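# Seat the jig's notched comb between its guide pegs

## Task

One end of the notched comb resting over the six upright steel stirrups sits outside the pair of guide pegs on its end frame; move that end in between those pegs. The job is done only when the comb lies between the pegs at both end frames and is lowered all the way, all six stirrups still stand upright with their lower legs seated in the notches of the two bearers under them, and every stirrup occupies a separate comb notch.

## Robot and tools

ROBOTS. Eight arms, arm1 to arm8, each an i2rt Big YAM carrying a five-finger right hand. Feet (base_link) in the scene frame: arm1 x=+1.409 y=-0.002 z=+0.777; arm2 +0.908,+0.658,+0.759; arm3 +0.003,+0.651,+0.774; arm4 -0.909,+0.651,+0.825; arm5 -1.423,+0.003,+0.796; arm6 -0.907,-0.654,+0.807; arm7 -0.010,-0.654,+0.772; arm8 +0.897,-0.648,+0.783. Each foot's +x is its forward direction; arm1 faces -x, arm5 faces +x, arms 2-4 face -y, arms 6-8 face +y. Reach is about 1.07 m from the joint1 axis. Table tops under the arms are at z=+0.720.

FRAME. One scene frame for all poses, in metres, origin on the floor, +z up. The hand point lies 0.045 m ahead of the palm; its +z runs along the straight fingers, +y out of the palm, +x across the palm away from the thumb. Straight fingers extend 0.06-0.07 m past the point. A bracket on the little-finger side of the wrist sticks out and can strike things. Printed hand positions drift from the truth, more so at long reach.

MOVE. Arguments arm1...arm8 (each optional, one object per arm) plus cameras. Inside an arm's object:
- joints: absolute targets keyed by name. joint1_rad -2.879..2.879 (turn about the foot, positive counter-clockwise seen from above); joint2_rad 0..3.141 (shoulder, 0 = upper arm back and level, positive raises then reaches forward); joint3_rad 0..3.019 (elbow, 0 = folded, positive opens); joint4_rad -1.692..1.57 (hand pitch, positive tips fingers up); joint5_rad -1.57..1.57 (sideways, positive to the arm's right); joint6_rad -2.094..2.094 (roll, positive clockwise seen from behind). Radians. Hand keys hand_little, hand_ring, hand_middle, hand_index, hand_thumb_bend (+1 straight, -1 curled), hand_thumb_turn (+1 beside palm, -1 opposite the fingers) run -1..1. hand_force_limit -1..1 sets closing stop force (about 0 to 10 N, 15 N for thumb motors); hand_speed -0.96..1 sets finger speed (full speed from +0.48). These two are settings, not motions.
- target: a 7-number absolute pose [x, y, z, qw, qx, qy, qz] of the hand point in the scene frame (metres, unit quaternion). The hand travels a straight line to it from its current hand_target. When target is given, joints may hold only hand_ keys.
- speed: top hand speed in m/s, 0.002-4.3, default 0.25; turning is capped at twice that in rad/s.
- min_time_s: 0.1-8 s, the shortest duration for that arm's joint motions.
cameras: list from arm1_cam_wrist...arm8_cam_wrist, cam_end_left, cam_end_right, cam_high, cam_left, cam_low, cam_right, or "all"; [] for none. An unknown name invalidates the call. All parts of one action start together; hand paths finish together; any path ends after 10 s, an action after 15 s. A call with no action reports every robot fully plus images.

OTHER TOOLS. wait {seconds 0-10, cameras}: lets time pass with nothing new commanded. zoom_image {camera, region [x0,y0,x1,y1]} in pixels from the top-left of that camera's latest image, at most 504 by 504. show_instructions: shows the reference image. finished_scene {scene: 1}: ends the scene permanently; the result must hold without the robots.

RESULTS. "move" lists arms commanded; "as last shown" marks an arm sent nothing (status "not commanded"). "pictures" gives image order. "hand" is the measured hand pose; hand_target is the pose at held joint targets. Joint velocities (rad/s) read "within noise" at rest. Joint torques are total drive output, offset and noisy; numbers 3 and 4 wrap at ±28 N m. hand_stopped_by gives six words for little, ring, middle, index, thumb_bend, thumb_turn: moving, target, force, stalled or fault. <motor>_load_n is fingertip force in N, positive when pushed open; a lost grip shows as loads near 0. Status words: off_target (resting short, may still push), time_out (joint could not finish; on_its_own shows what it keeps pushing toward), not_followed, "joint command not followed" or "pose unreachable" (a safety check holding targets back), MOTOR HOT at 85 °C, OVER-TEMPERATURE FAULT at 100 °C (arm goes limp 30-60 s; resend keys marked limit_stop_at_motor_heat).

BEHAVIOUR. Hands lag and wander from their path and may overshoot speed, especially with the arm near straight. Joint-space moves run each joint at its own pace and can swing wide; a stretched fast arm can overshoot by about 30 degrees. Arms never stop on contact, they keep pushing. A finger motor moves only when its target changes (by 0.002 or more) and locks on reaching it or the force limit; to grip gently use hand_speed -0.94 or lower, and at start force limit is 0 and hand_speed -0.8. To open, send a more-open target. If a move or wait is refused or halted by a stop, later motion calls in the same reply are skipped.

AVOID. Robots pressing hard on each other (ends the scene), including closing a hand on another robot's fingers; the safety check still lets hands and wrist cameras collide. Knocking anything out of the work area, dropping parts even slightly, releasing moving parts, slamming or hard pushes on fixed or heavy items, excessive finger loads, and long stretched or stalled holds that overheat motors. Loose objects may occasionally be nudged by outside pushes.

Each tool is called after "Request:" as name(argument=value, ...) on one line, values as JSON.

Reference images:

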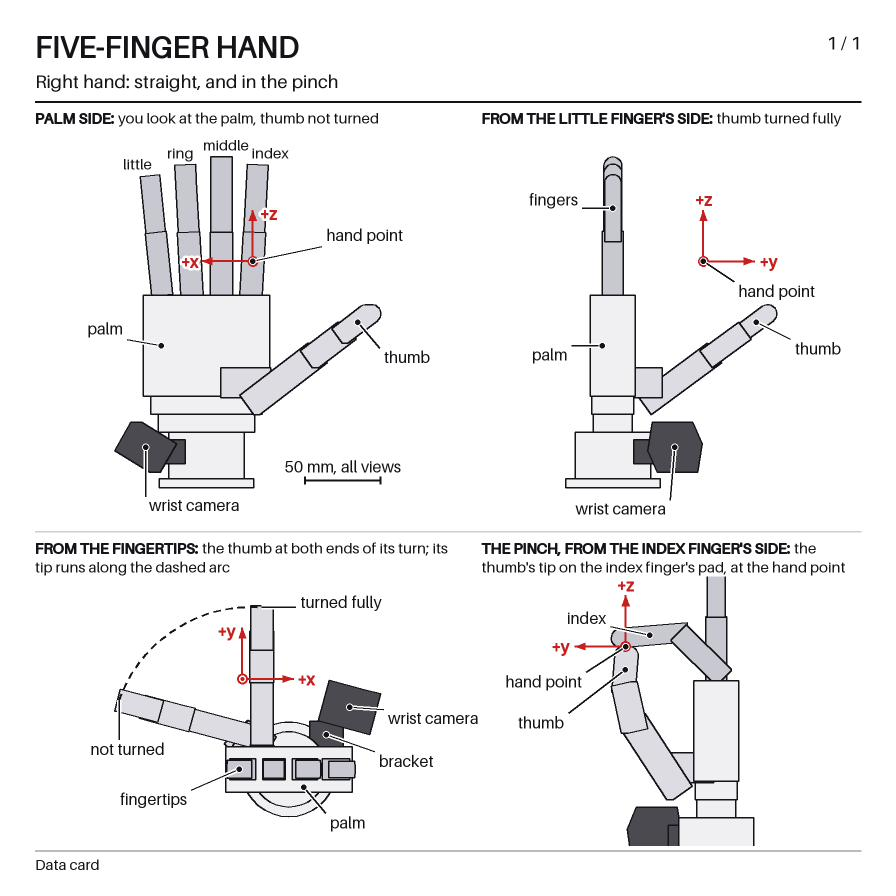

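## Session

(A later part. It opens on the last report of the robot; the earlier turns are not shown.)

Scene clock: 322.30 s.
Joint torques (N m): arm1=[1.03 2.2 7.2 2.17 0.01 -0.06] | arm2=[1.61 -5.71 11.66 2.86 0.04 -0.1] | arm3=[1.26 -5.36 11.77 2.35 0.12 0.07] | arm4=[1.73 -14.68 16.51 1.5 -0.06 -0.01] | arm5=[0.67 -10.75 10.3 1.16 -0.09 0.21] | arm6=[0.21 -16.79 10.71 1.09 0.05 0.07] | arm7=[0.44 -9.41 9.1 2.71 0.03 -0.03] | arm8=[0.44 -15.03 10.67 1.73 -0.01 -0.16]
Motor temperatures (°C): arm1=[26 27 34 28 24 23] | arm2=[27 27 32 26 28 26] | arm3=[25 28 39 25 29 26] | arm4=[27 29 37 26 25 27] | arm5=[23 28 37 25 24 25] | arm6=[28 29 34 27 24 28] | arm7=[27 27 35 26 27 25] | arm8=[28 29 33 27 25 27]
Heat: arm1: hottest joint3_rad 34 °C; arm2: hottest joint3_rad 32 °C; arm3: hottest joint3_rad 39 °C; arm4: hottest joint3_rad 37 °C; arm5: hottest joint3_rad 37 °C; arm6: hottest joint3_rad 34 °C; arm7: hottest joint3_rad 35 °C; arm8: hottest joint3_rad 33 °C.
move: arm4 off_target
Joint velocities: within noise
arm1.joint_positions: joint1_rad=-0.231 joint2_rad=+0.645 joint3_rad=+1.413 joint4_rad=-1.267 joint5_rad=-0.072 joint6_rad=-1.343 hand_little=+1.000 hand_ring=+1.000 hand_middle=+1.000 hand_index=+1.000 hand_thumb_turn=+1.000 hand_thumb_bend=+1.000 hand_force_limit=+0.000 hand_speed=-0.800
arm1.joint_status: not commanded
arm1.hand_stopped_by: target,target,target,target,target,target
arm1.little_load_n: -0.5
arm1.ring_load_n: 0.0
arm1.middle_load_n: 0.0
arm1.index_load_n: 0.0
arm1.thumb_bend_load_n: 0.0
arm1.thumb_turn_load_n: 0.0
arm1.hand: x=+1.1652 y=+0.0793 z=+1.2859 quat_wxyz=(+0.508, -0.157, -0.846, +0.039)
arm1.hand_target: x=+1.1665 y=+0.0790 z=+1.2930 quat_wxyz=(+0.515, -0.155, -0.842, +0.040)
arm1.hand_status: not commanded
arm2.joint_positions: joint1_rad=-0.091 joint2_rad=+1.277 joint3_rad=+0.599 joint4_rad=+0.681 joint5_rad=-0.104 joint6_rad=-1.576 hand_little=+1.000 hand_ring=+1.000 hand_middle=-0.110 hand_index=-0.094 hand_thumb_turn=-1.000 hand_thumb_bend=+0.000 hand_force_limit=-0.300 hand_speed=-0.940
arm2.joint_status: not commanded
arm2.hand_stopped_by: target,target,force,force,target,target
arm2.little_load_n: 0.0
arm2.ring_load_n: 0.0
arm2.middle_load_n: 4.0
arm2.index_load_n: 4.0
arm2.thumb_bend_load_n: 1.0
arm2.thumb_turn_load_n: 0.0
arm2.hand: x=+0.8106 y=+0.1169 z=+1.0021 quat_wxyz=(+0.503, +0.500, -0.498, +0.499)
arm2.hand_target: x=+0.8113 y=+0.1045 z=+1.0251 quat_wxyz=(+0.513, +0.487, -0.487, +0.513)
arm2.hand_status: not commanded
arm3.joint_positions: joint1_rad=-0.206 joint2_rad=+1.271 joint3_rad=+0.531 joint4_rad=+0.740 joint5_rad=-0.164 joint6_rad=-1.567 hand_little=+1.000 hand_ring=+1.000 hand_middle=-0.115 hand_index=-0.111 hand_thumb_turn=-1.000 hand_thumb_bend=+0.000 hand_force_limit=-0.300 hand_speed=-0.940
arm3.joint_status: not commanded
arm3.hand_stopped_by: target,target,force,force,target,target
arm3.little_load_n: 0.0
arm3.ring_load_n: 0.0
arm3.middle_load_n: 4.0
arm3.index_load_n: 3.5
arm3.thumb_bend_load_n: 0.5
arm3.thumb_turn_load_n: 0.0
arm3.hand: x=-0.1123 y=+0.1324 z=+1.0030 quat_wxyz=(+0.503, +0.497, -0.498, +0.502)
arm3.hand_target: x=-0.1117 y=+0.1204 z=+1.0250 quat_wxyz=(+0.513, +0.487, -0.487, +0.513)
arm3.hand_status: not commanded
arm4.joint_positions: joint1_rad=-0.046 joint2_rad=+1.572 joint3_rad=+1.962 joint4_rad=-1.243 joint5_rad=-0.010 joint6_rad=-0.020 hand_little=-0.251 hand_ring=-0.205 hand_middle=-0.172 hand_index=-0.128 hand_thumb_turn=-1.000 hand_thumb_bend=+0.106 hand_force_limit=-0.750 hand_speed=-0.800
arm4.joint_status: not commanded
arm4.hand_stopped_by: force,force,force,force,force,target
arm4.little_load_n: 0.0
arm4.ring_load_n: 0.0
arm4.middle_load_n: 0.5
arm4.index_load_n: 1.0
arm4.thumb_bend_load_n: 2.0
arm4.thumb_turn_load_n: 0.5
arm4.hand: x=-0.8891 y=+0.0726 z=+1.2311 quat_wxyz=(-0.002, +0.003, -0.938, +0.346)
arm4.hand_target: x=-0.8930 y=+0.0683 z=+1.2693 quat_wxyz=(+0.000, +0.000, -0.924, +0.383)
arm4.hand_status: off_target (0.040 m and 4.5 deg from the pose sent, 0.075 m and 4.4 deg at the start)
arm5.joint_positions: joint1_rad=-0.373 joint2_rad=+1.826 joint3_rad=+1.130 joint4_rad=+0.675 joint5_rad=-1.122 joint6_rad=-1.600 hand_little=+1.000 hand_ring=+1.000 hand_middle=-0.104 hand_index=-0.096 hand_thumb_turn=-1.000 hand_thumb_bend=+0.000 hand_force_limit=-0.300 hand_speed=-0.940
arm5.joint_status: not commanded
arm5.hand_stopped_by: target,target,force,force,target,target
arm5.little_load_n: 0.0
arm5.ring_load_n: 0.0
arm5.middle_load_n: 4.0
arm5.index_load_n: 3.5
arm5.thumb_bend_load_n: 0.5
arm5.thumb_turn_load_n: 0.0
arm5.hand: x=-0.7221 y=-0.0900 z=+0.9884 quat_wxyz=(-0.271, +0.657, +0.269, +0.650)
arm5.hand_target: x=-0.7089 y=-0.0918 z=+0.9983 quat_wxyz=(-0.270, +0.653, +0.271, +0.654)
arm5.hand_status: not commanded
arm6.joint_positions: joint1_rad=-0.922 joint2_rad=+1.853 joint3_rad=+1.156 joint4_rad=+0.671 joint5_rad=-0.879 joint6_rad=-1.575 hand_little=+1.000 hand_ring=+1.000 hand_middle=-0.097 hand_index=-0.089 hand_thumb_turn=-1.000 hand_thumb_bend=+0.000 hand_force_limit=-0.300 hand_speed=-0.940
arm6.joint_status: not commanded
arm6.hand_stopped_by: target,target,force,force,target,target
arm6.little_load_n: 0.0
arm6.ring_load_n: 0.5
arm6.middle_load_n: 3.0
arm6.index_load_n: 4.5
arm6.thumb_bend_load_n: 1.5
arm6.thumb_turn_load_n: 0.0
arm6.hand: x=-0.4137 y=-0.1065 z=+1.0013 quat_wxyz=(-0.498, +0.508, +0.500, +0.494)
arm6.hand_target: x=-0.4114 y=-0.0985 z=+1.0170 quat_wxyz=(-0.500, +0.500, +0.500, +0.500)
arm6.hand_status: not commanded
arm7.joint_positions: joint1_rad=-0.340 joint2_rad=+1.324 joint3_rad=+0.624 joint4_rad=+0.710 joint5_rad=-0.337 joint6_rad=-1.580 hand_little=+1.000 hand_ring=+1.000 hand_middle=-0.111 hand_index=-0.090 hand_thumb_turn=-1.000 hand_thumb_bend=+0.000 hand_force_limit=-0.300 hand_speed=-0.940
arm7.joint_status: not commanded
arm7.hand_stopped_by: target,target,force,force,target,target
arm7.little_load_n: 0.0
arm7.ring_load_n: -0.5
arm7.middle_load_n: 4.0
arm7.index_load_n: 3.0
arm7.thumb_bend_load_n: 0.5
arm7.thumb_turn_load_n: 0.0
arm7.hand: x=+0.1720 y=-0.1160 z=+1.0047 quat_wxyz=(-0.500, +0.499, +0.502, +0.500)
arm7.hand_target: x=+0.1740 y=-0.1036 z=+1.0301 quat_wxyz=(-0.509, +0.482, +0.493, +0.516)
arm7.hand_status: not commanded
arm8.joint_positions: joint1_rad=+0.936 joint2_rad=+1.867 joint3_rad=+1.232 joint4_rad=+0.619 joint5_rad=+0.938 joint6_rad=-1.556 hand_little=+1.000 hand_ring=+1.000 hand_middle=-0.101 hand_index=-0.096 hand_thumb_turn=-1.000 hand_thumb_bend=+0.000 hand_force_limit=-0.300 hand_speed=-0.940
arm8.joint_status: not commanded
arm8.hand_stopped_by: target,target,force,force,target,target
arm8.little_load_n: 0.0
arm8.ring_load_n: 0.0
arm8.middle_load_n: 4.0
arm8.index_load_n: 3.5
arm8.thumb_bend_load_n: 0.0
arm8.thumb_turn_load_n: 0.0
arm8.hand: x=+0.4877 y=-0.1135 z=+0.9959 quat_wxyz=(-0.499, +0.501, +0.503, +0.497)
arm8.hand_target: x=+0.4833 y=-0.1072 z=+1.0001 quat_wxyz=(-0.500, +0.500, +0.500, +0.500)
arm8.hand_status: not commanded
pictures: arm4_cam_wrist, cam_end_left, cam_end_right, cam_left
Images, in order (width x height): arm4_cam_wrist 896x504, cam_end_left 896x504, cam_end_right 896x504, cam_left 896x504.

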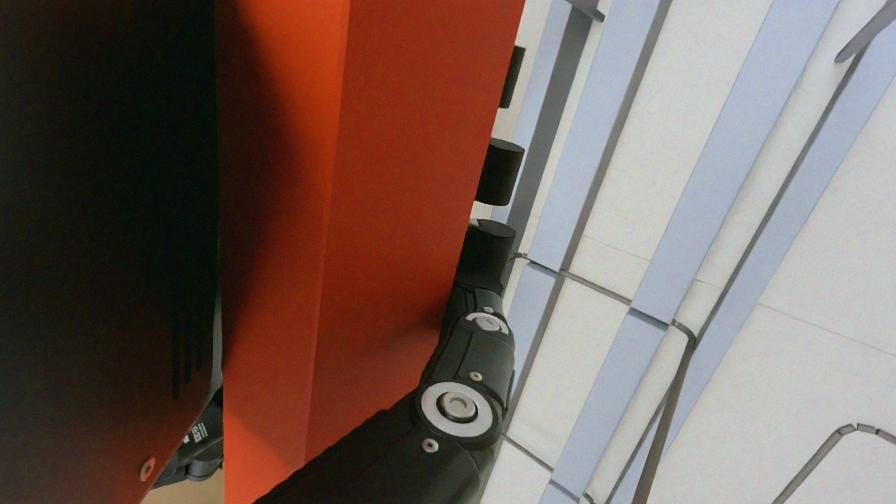

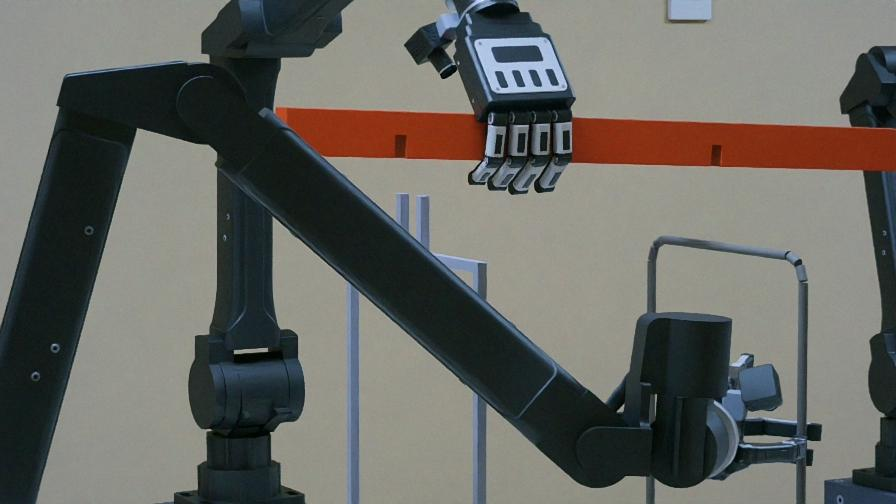

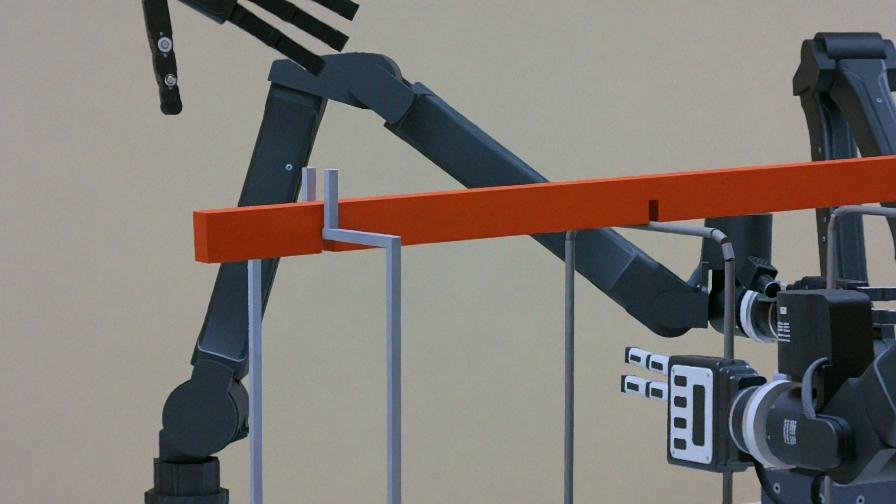

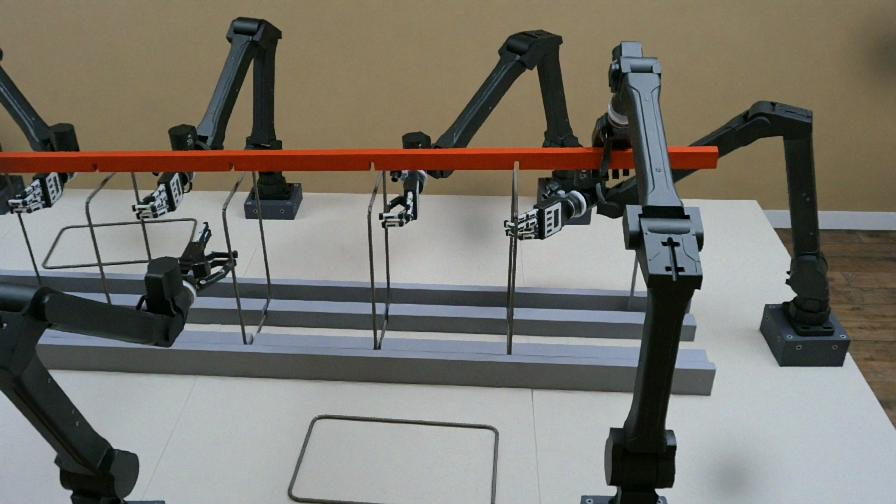

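Request:
move(arm4={"target": [-0.893, 0.030, 1.270, 0, 0, 0.9239, -0.3827], "speed": 0.04}, cameras=["arm4_cam_wrist", "cam_end_left", "cam_left", "cam_low", "cam_high"])

Request:
zoom_image(camera="cam_end_left", region=[330, 80, 530, 300])

Request:
zoom_image(camera="cam_left", region=[560, 80, 760, 260])

Request:
zoom_image(camera="cam_high", region=[260, 80, 400, 180])

Scene clock: 329.47 s.
Joint torques (N m): arm1=[1.03 2.2 7.2 2.17 0.01 -0.06] | arm2=[0.91 -6.01 11.47 2.93 0.06 -0.13] | arm3=[1.32 -5.42 11.75 2.37 0.14 0.08] | arm4=[1.73 -15.62 16.42 1.52 0 0.05] | arm5=[1.14 -11.34 10.24 1.06 -0.11 0.19] | arm6=[0.32 -16.67 10.74 1.13 0.05 0.07] | arm7=[0.38 -9.41 9.07 2.73 0.03 -0.03] | arm8=[0.38 -14.97 10.66 1.72 -0.02 -0.16]
Motor temperatures (°C): arm1=[26 27 34 28 24 23] | arm2=[27 27 32 26 28 26] | arm3=[25 28 39 25 29 26] | arm4=[27 30 39 26 25 27] | arm5=[23 28 37 25 24 25] | arm6=[28 29 34 27 24 28] | arm7=[27 27 35 26 27 25] | arm8=[28 29 33 27 25 27]
Heat: arm1: hottest joint3_rad 34 °C; arm2: hottest joint3_rad 32 °C; arm3: hottest joint3_rad 39 °C; arm4: hottest joint3_rad 39 °C; arm5: hottest joint3_rad 37 °C; arm6: hottest joint3_rad 34 °C; arm7: hottest joint3_rad 35 °C; arm8: hottest joint3_rad 33 °C.
move: arm4 off_target
Joint velocities: within noise
arm1, arm2, arm3, arm5, arm6, arm7, arm8: as last shown
arm1.little_load_n: 0.0
arm2.joint_positions: joint1_rad=-0.091 joint2_rad=+1.278 joint3_rad=+0.599 joint4_rad=+0.681 joint5_rad=-0.104 joint6_rad=-1.576 hand_little=+1.000 hand_ring=+1.000 hand_middle=-0.110 hand_index=-0.094 hand_thumb_turn=-1.000 hand_thumb_bend=+0.000 hand_force_limit=-0.300 hand_speed=-0.940
arm2.thumb_bend_load_n: 0.5
arm2.hand: x=+0.8106 y=+0.1169 z=+1.0019 quat_wxyz=(+0.502, +0.501, -0.498, +0.499)
arm2.hand_target: x=+0.8112 y=+0.1045 z=+1.0249 quat_wxyz=(+0.513, +0.487, -0.487, +0.513)
arm3.middle_load_n: 3.5
arm4.joint_positions: joint1_rad=-0.046 joint2_rad=+1.682 joint3_rad=+2.100 joint4_rad=-1.272 joint5_rad=-0.010 joint6_rad=-0.025 hand_little=-0.251 hand_ring=-0.205 hand_middle=-0.172 hand_index=-0.128 hand_thumb_turn=-1.000 hand_thumb_bend=+0.106 hand_force_limit=-0.750 hand_speed=-0.800
arm4.joint_status: not commanded
arm4.hand_stopped_by: force,force,force,force,force,target
arm4.little_load_n: 0.0
arm4.ring_load_n: 0.0
arm4.middle_load_n: 0.5
arm4.index_load_n: 0.5
arm4.thumb_bend_load_n: 3.0
arm4.thumb_turn_load_n: 0.0
arm4.hand: x=-0.8900 y=+0.0361 z=+1.2309 quat_wxyz=(-0.001, +0.005, -0.938, +0.346)
arm4.hand_target: x=-0.8930 y=+0.0324 z=+1.2694 quat_wxyz=(+0.000, +0.000, -0.924, +0.383)
arm4.hand_status: off_target (0.040 m and 4.5 deg from the pose sent, 0.058 m and 4.5 deg at the start)
arm5.little_load_n: 0.5
arm5.ring_load_n: -0.5
arm5.middle_load_n: 4.5
arm5.thumb_turn_load_n: 0.5
arm6.ring_load_n: 0.0
arm6.middle_load_n: 2.5
arm6.thumb_bend_load_n: 1.0
arm7.ring_load_n: 0.0
arm7.middle_load_n: 3.5
arm8.index_load_n: 4.0
pictures: arm4_cam_wrist, cam_end_left, cam_high, cam_left, cam_low
Images, in order (width x height): arm4_cam_wrist 896x504, cam_end_left 896x504, cam_high 896x504, cam_left 896x504, cam_low 896x504.

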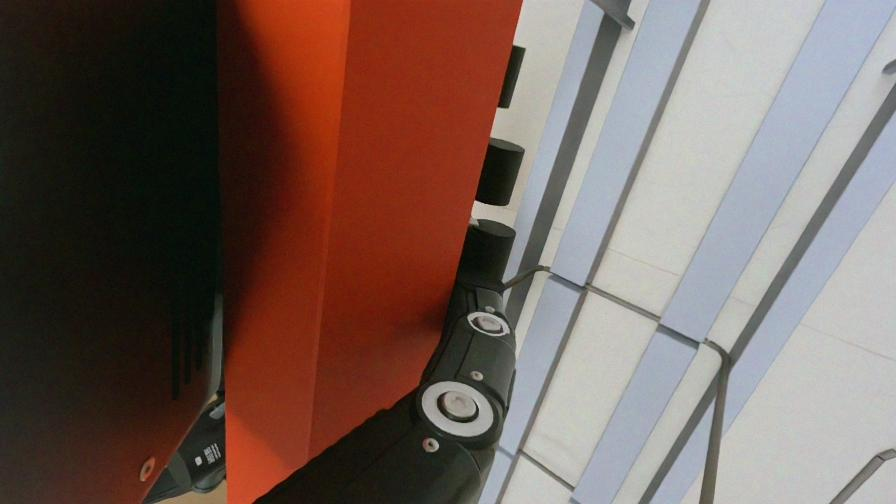

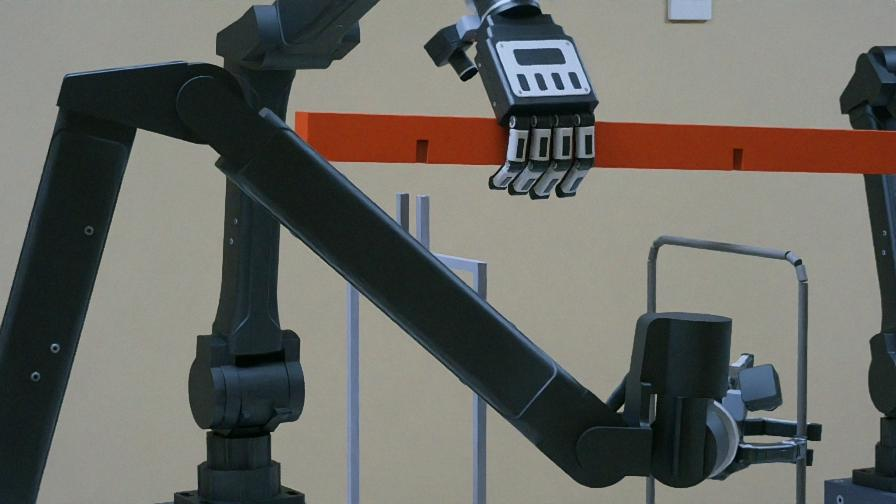

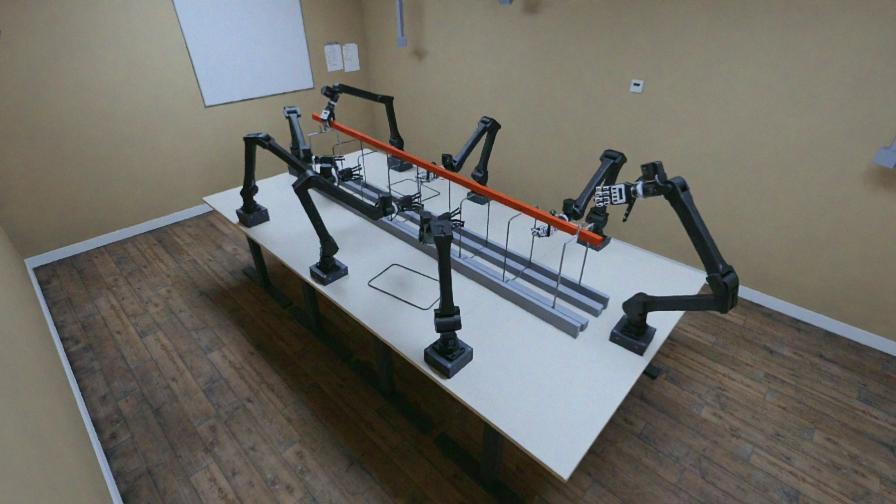

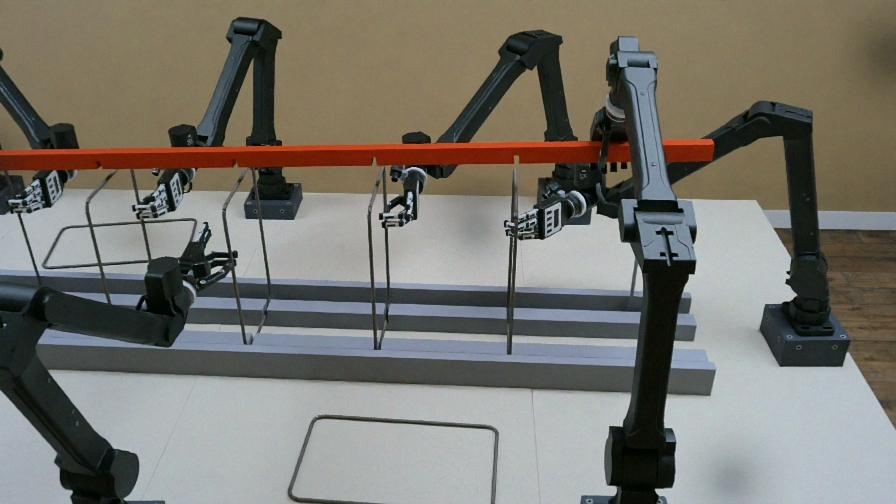

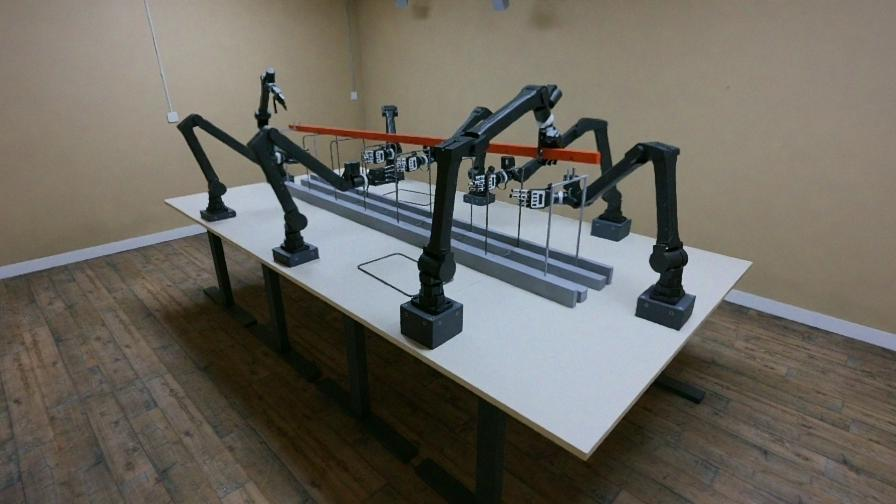

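Scaled by 2.291 from the camera's image (finer frame: 1280x720).

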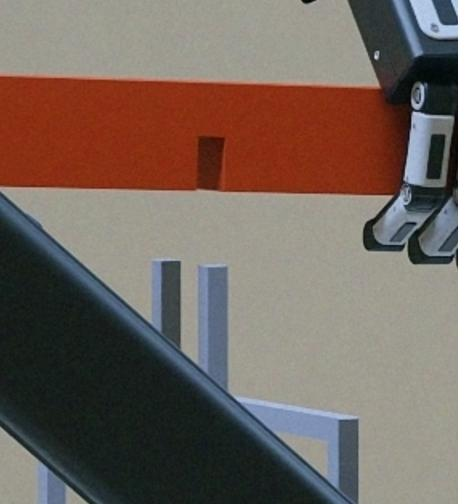

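Scaled by 2.520 from the camera's image (finer frame: 1280x720).

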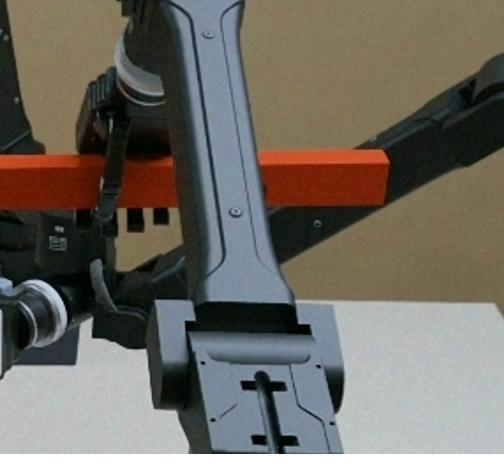

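Scaled by 3.600 from the camera's image (finer frame: 1280x720).

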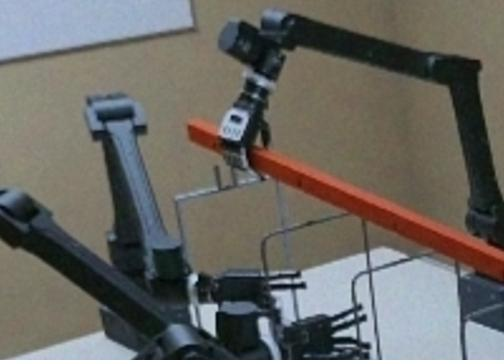

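Request:
zoom_image(camera="cam_low", region=[500, 120, 640, 220])

Request:
zoom_image(camera="cam_high", region=[300, 100, 370, 150])

Scaled by 3.600 from the camera's image (finer frame: 1280x720).

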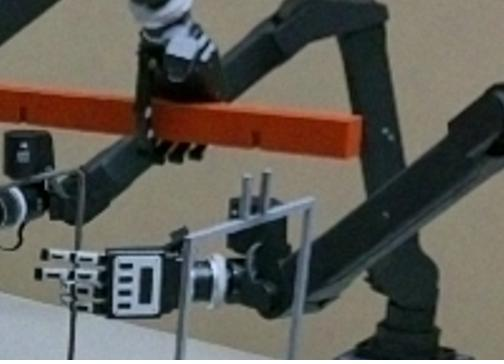

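Scaled by 7.200 from the camera's image (finer frame: 1280x720).

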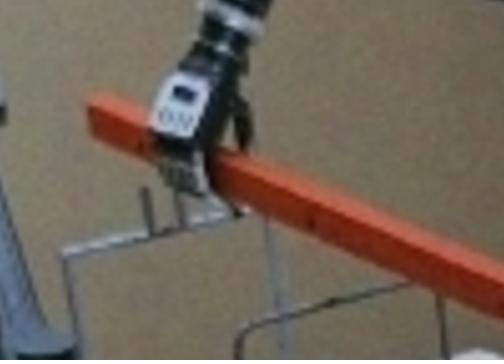

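Request:
move(arm4={"target": [-0.893, 0.041, 1.248, 0, 0, 0.9239, -0.3827], "speed": 0.03}, cameras=["cam_end_left", "cam_low"])

Request:
zoom_image(camera="cam_end_left", region=[370, 120, 470, 220])

Request:
zoom_image(camera="cam_low", region=[545, 140, 615, 210])

Scene clock: 340.40 s.
Joint torques (N m): arm1=[1.03 2.2 7.2 2.17 0.01 -0.06] | arm2=[1.2 -6.42 11.55 2.97 0.05 -0.13] | arm3=[1.08 -5.54 11.74 2.36 0.14 0.08] | arm4=[1.55 -17.85 12.36 2.55 -0.07 0.04] | arm5=[1.08 -10.99 10.32 1.02 -0.06 0.12] | arm6=[0.32 -16.85 10.7 1.1 0.04 0.07] | arm7=[0.38 -9.41 9.1 2.73 0.04 -0.03] | arm8=[0.44 -15.03 10.65 1.72 -0.02 -0.16]
Motor temperatures (°C): arm1=[26 27 34 28 24 23] | arm2=[27 27 33 26 28 26] | arm3=[25 28 39 25 29 26] | arm4=[27 30 39 26 25 27] | arm5=[23 28 37 25 24 25] | arm6=[28 29 34 27 24 28] | arm7=[27 27 35 26 27 25] | arm8=[28 29 34 27 25 27]
Heat: arm1: hottest joint3_rad 34 °C; arm2: hottest joint3_rad 33 °C; arm3: hottest joint3_rad 39 °C; arm4: hottest joint3_rad 39 °C; arm5: hottest joint3_rad 37 °C; arm6: hottest joint3_rad 34 °C; arm7: hottest joint3_rad 35 °C; arm8: hottest joint3_rad 34 °C.
move: arm4 off_target
Joint velocities: within noise
arm1, arm2, arm3, arm5, arm6, arm7, arm8: as last shown
arm2.thumb_bend_load_n: 1.0
arm4.joint_positions: joint1_rad=-0.046 joint2_rad=+1.655 joint3_rad=+2.007 joint4_rad=-1.220 joint5_rad=-0.009 joint6_rad=-0.025 hand_little=-0.251 hand_ring=-0.205 hand_middle=-0.172 hand_index=-0.128 hand_thumb_turn=-1.000 hand_thumb_bend=+0.106 hand_force_limit=-0.750 hand_speed=-0.800
arm4.joint_status: not commanded
arm4.hand_stopped_by: force,force,force,force,force,target
arm4.little_load_n: 0.5
arm4.ring_load_n: 0.0
arm4.middle_load_n: 1.0
arm4.index_load_n: 0.5
arm4.thumb_bend_load_n: 2.0
arm4.thumb_turn_load_n: 0.0
arm4.hand: x=-0.8899 y=+0.0402 z=+1.2084 quat_wxyz=(-0.001, +0.005, -0.941, +0.339)
arm4.hand_target: x=-0.8930 y=+0.0426 z=+1.2478 quat_wxyz=(+0.000, +0.000, -0.924, +0.383)
arm4.hand_status: off_target (0.040 m and 5.4 deg from the pose sent, 0.018 m and 4.5 deg at the start)
arm5.ring_load_n: 0.0
arm5.middle_load_n: 4.0
arm5.thumb_turn_load_n: 0.0
arm7.middle_load_n: 4.0
arm8.middle_load_n: 3.5
arm8.index_load_n: 3.5
Images, in order (width x height): cam_end_left 896x504, cam_low 896x504.

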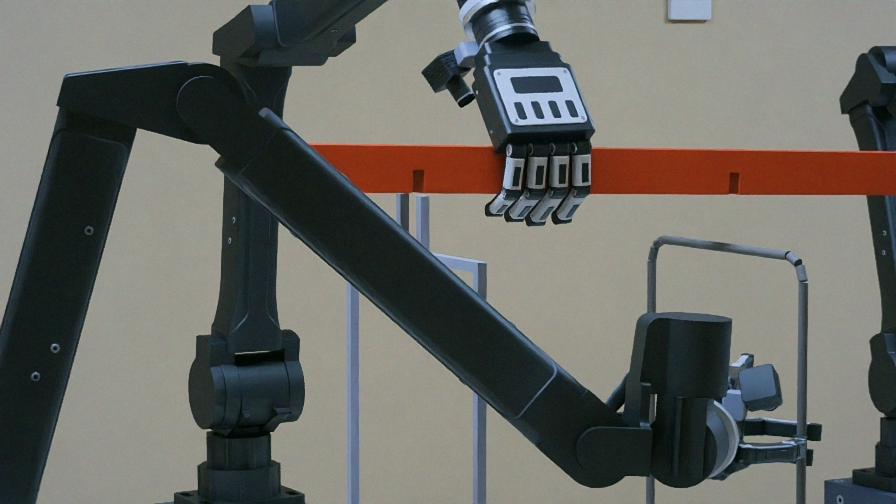

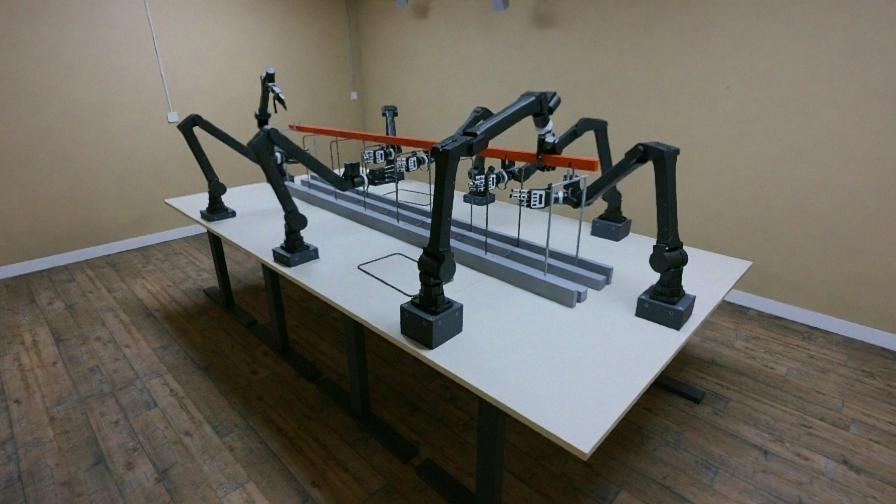

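Scaled by 5.040 from the camera's image (finer frame: 1280x720).

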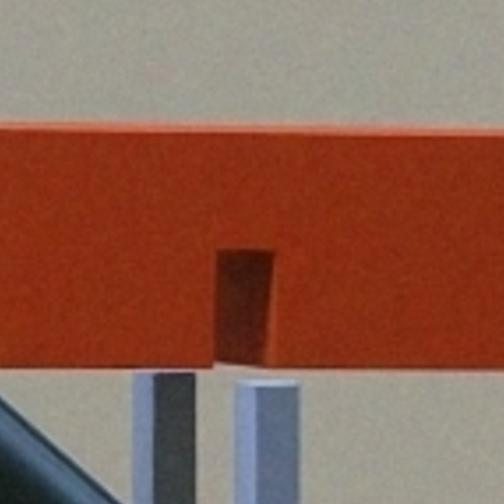

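Scaled by 7.200 from the camera's image (finer frame: 1280x720).

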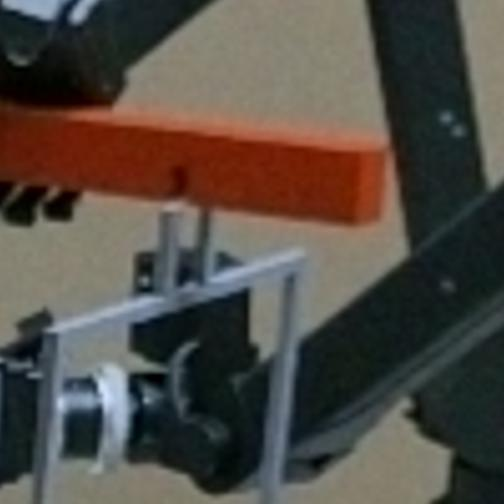

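Request:
move(arm4={"target": [-0.893, 0.041, 1.237, 0, 0, 0.9239, -0.3827], "speed": 0.02}, cameras=["cam_end_left", "cam_low"])

Request:
zoom_image(camera="cam_end_left", region=[370, 120, 470, 220])

Request:
zoom_image(camera="cam_low", region=[545, 140, 615, 210])

Scene clock: 345.23 s.
Joint torques (N m): arm1=[0.97 2.2 7.2 2.17 0.01 -0.06] | arm2=[1.08 -6.07 11.49 2.97 0.05 -0.1] | arm3=[1.03 -5.36 11.75 2.32 0.11 0.07] | arm4=[1.79 -18.96 12.23 2.52 -0.08 0.04] | arm5=[0.44 -11.81 10.41 1.13 -0.1 0.14] | arm6=[0.32 -16.73 10.76 1.11 0.05 0.07] | arm7=[0.38 -9.41 9.09 2.71 0.04 -0.03] | arm8=[0.44 -15.03 10.65 1.72 -0.01 -0.16]
Motor temperatures (°C): arm1=[26 27 34 28 24 23] | arm2=[27 27 33 26 28 26] | arm3=[25 28 39 25 29 26] | arm4=[27 30 39 26 25 27] | arm5=[23 28 37 25 24 25] | arm6=[28 29 34 27 24 28] | arm7=[27 27 35 26 27 25] | arm8=[28 29 34 27 25 27]
Heat: arm1: hottest joint3_rad 34 °C; arm2: hottest joint3_rad 33 °C; arm3: hottest joint3_rad 39 °C; arm4: hottest joint3_rad 39 °C; arm5: hottest joint3_rad 37 °C; arm6: hottest joint3_rad 34 °C; arm7: hottest joint3_rad 35 °C; arm8: hottest joint3_rad 34 °C.
move: arm4 off_target
Joint velocities: within noise
arm1, arm2, arm3, arm5, arm6, arm7, arm8: as last shown
arm3.thumb_turn_load_n: 0.5
arm4.joint_positions: joint1_rad=-0.046 joint2_rad=+1.646 joint3_rad=+1.960 joint4_rad=-1.187 joint5_rad=-0.009 joint6_rad=-0.025 hand_little=-0.251 hand_ring=-0.205 hand_middle=-0.172 hand_index=-0.128 hand_thumb_turn=-1.000 hand_thumb_bend=+0.106 hand_force_limit=-0.750 hand_speed=-0.800
arm4.joint_status: not commanded
arm4.hand_stopped_by: force,force,force,force,force,target
arm4.little_load_n: 0.5
arm4.ring_load_n: 0.5
arm4.middle_load_n: 0.5
arm4.index_load_n: 0.5
arm4.thumb_bend_load_n: 2.0
arm4.thumb_turn_load_n: 0.0
arm4.hand: x=-0.8898 y=+0.0398 z=+1.1950 quat_wxyz=(-0.001, +0.005, -0.941, +0.337)
arm4.hand_target: x=-0.8930 y=+0.0427 z=+1.2367 quat_wxyz=(+0.000, +0.000, -0.924, +0.383)
arm4.hand_status: off_target (0.042 m and 5.6 deg from the pose sent, 0.029 m and 5.4 deg at the start)
arm5.little_load_n: 0.0
arm8.ring_load_n: 0.5
Images, in order (width x height): cam_end_left 896x504, cam_low 896x504.

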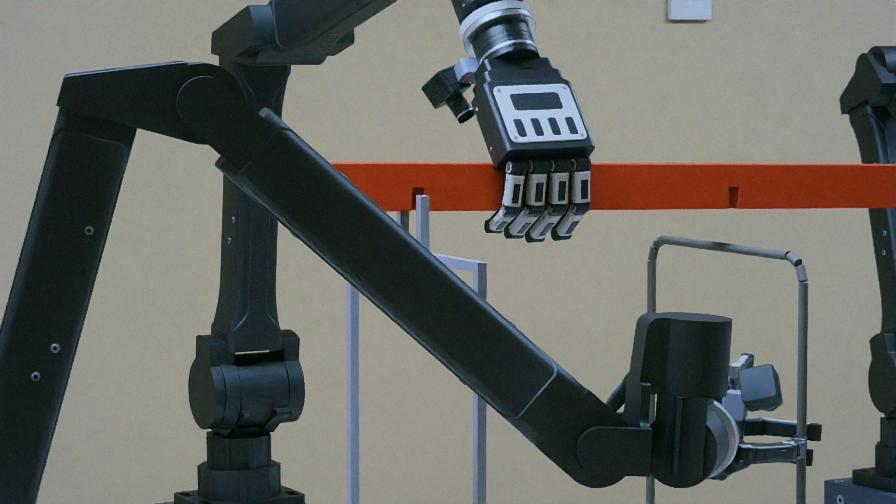

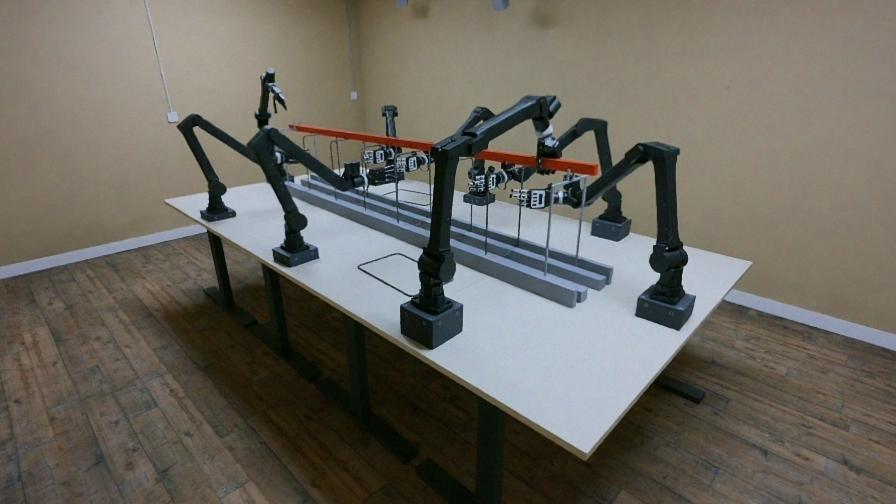

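Scaled by 5.040 from the camera's image (finer frame: 1280x720).

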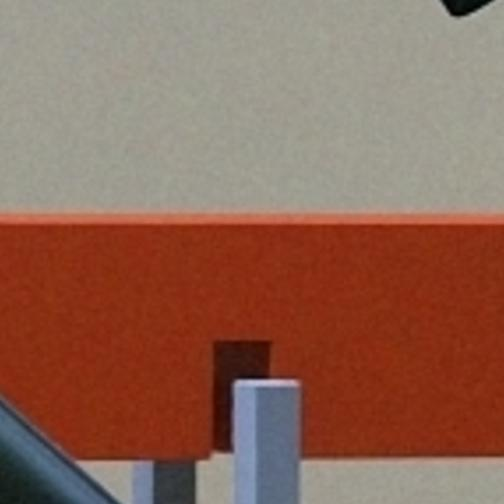

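Scaled by 7.200 from the camera's image (finer frame: 1280x720).

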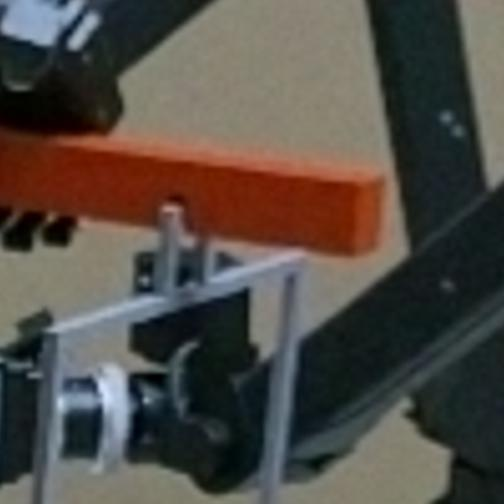

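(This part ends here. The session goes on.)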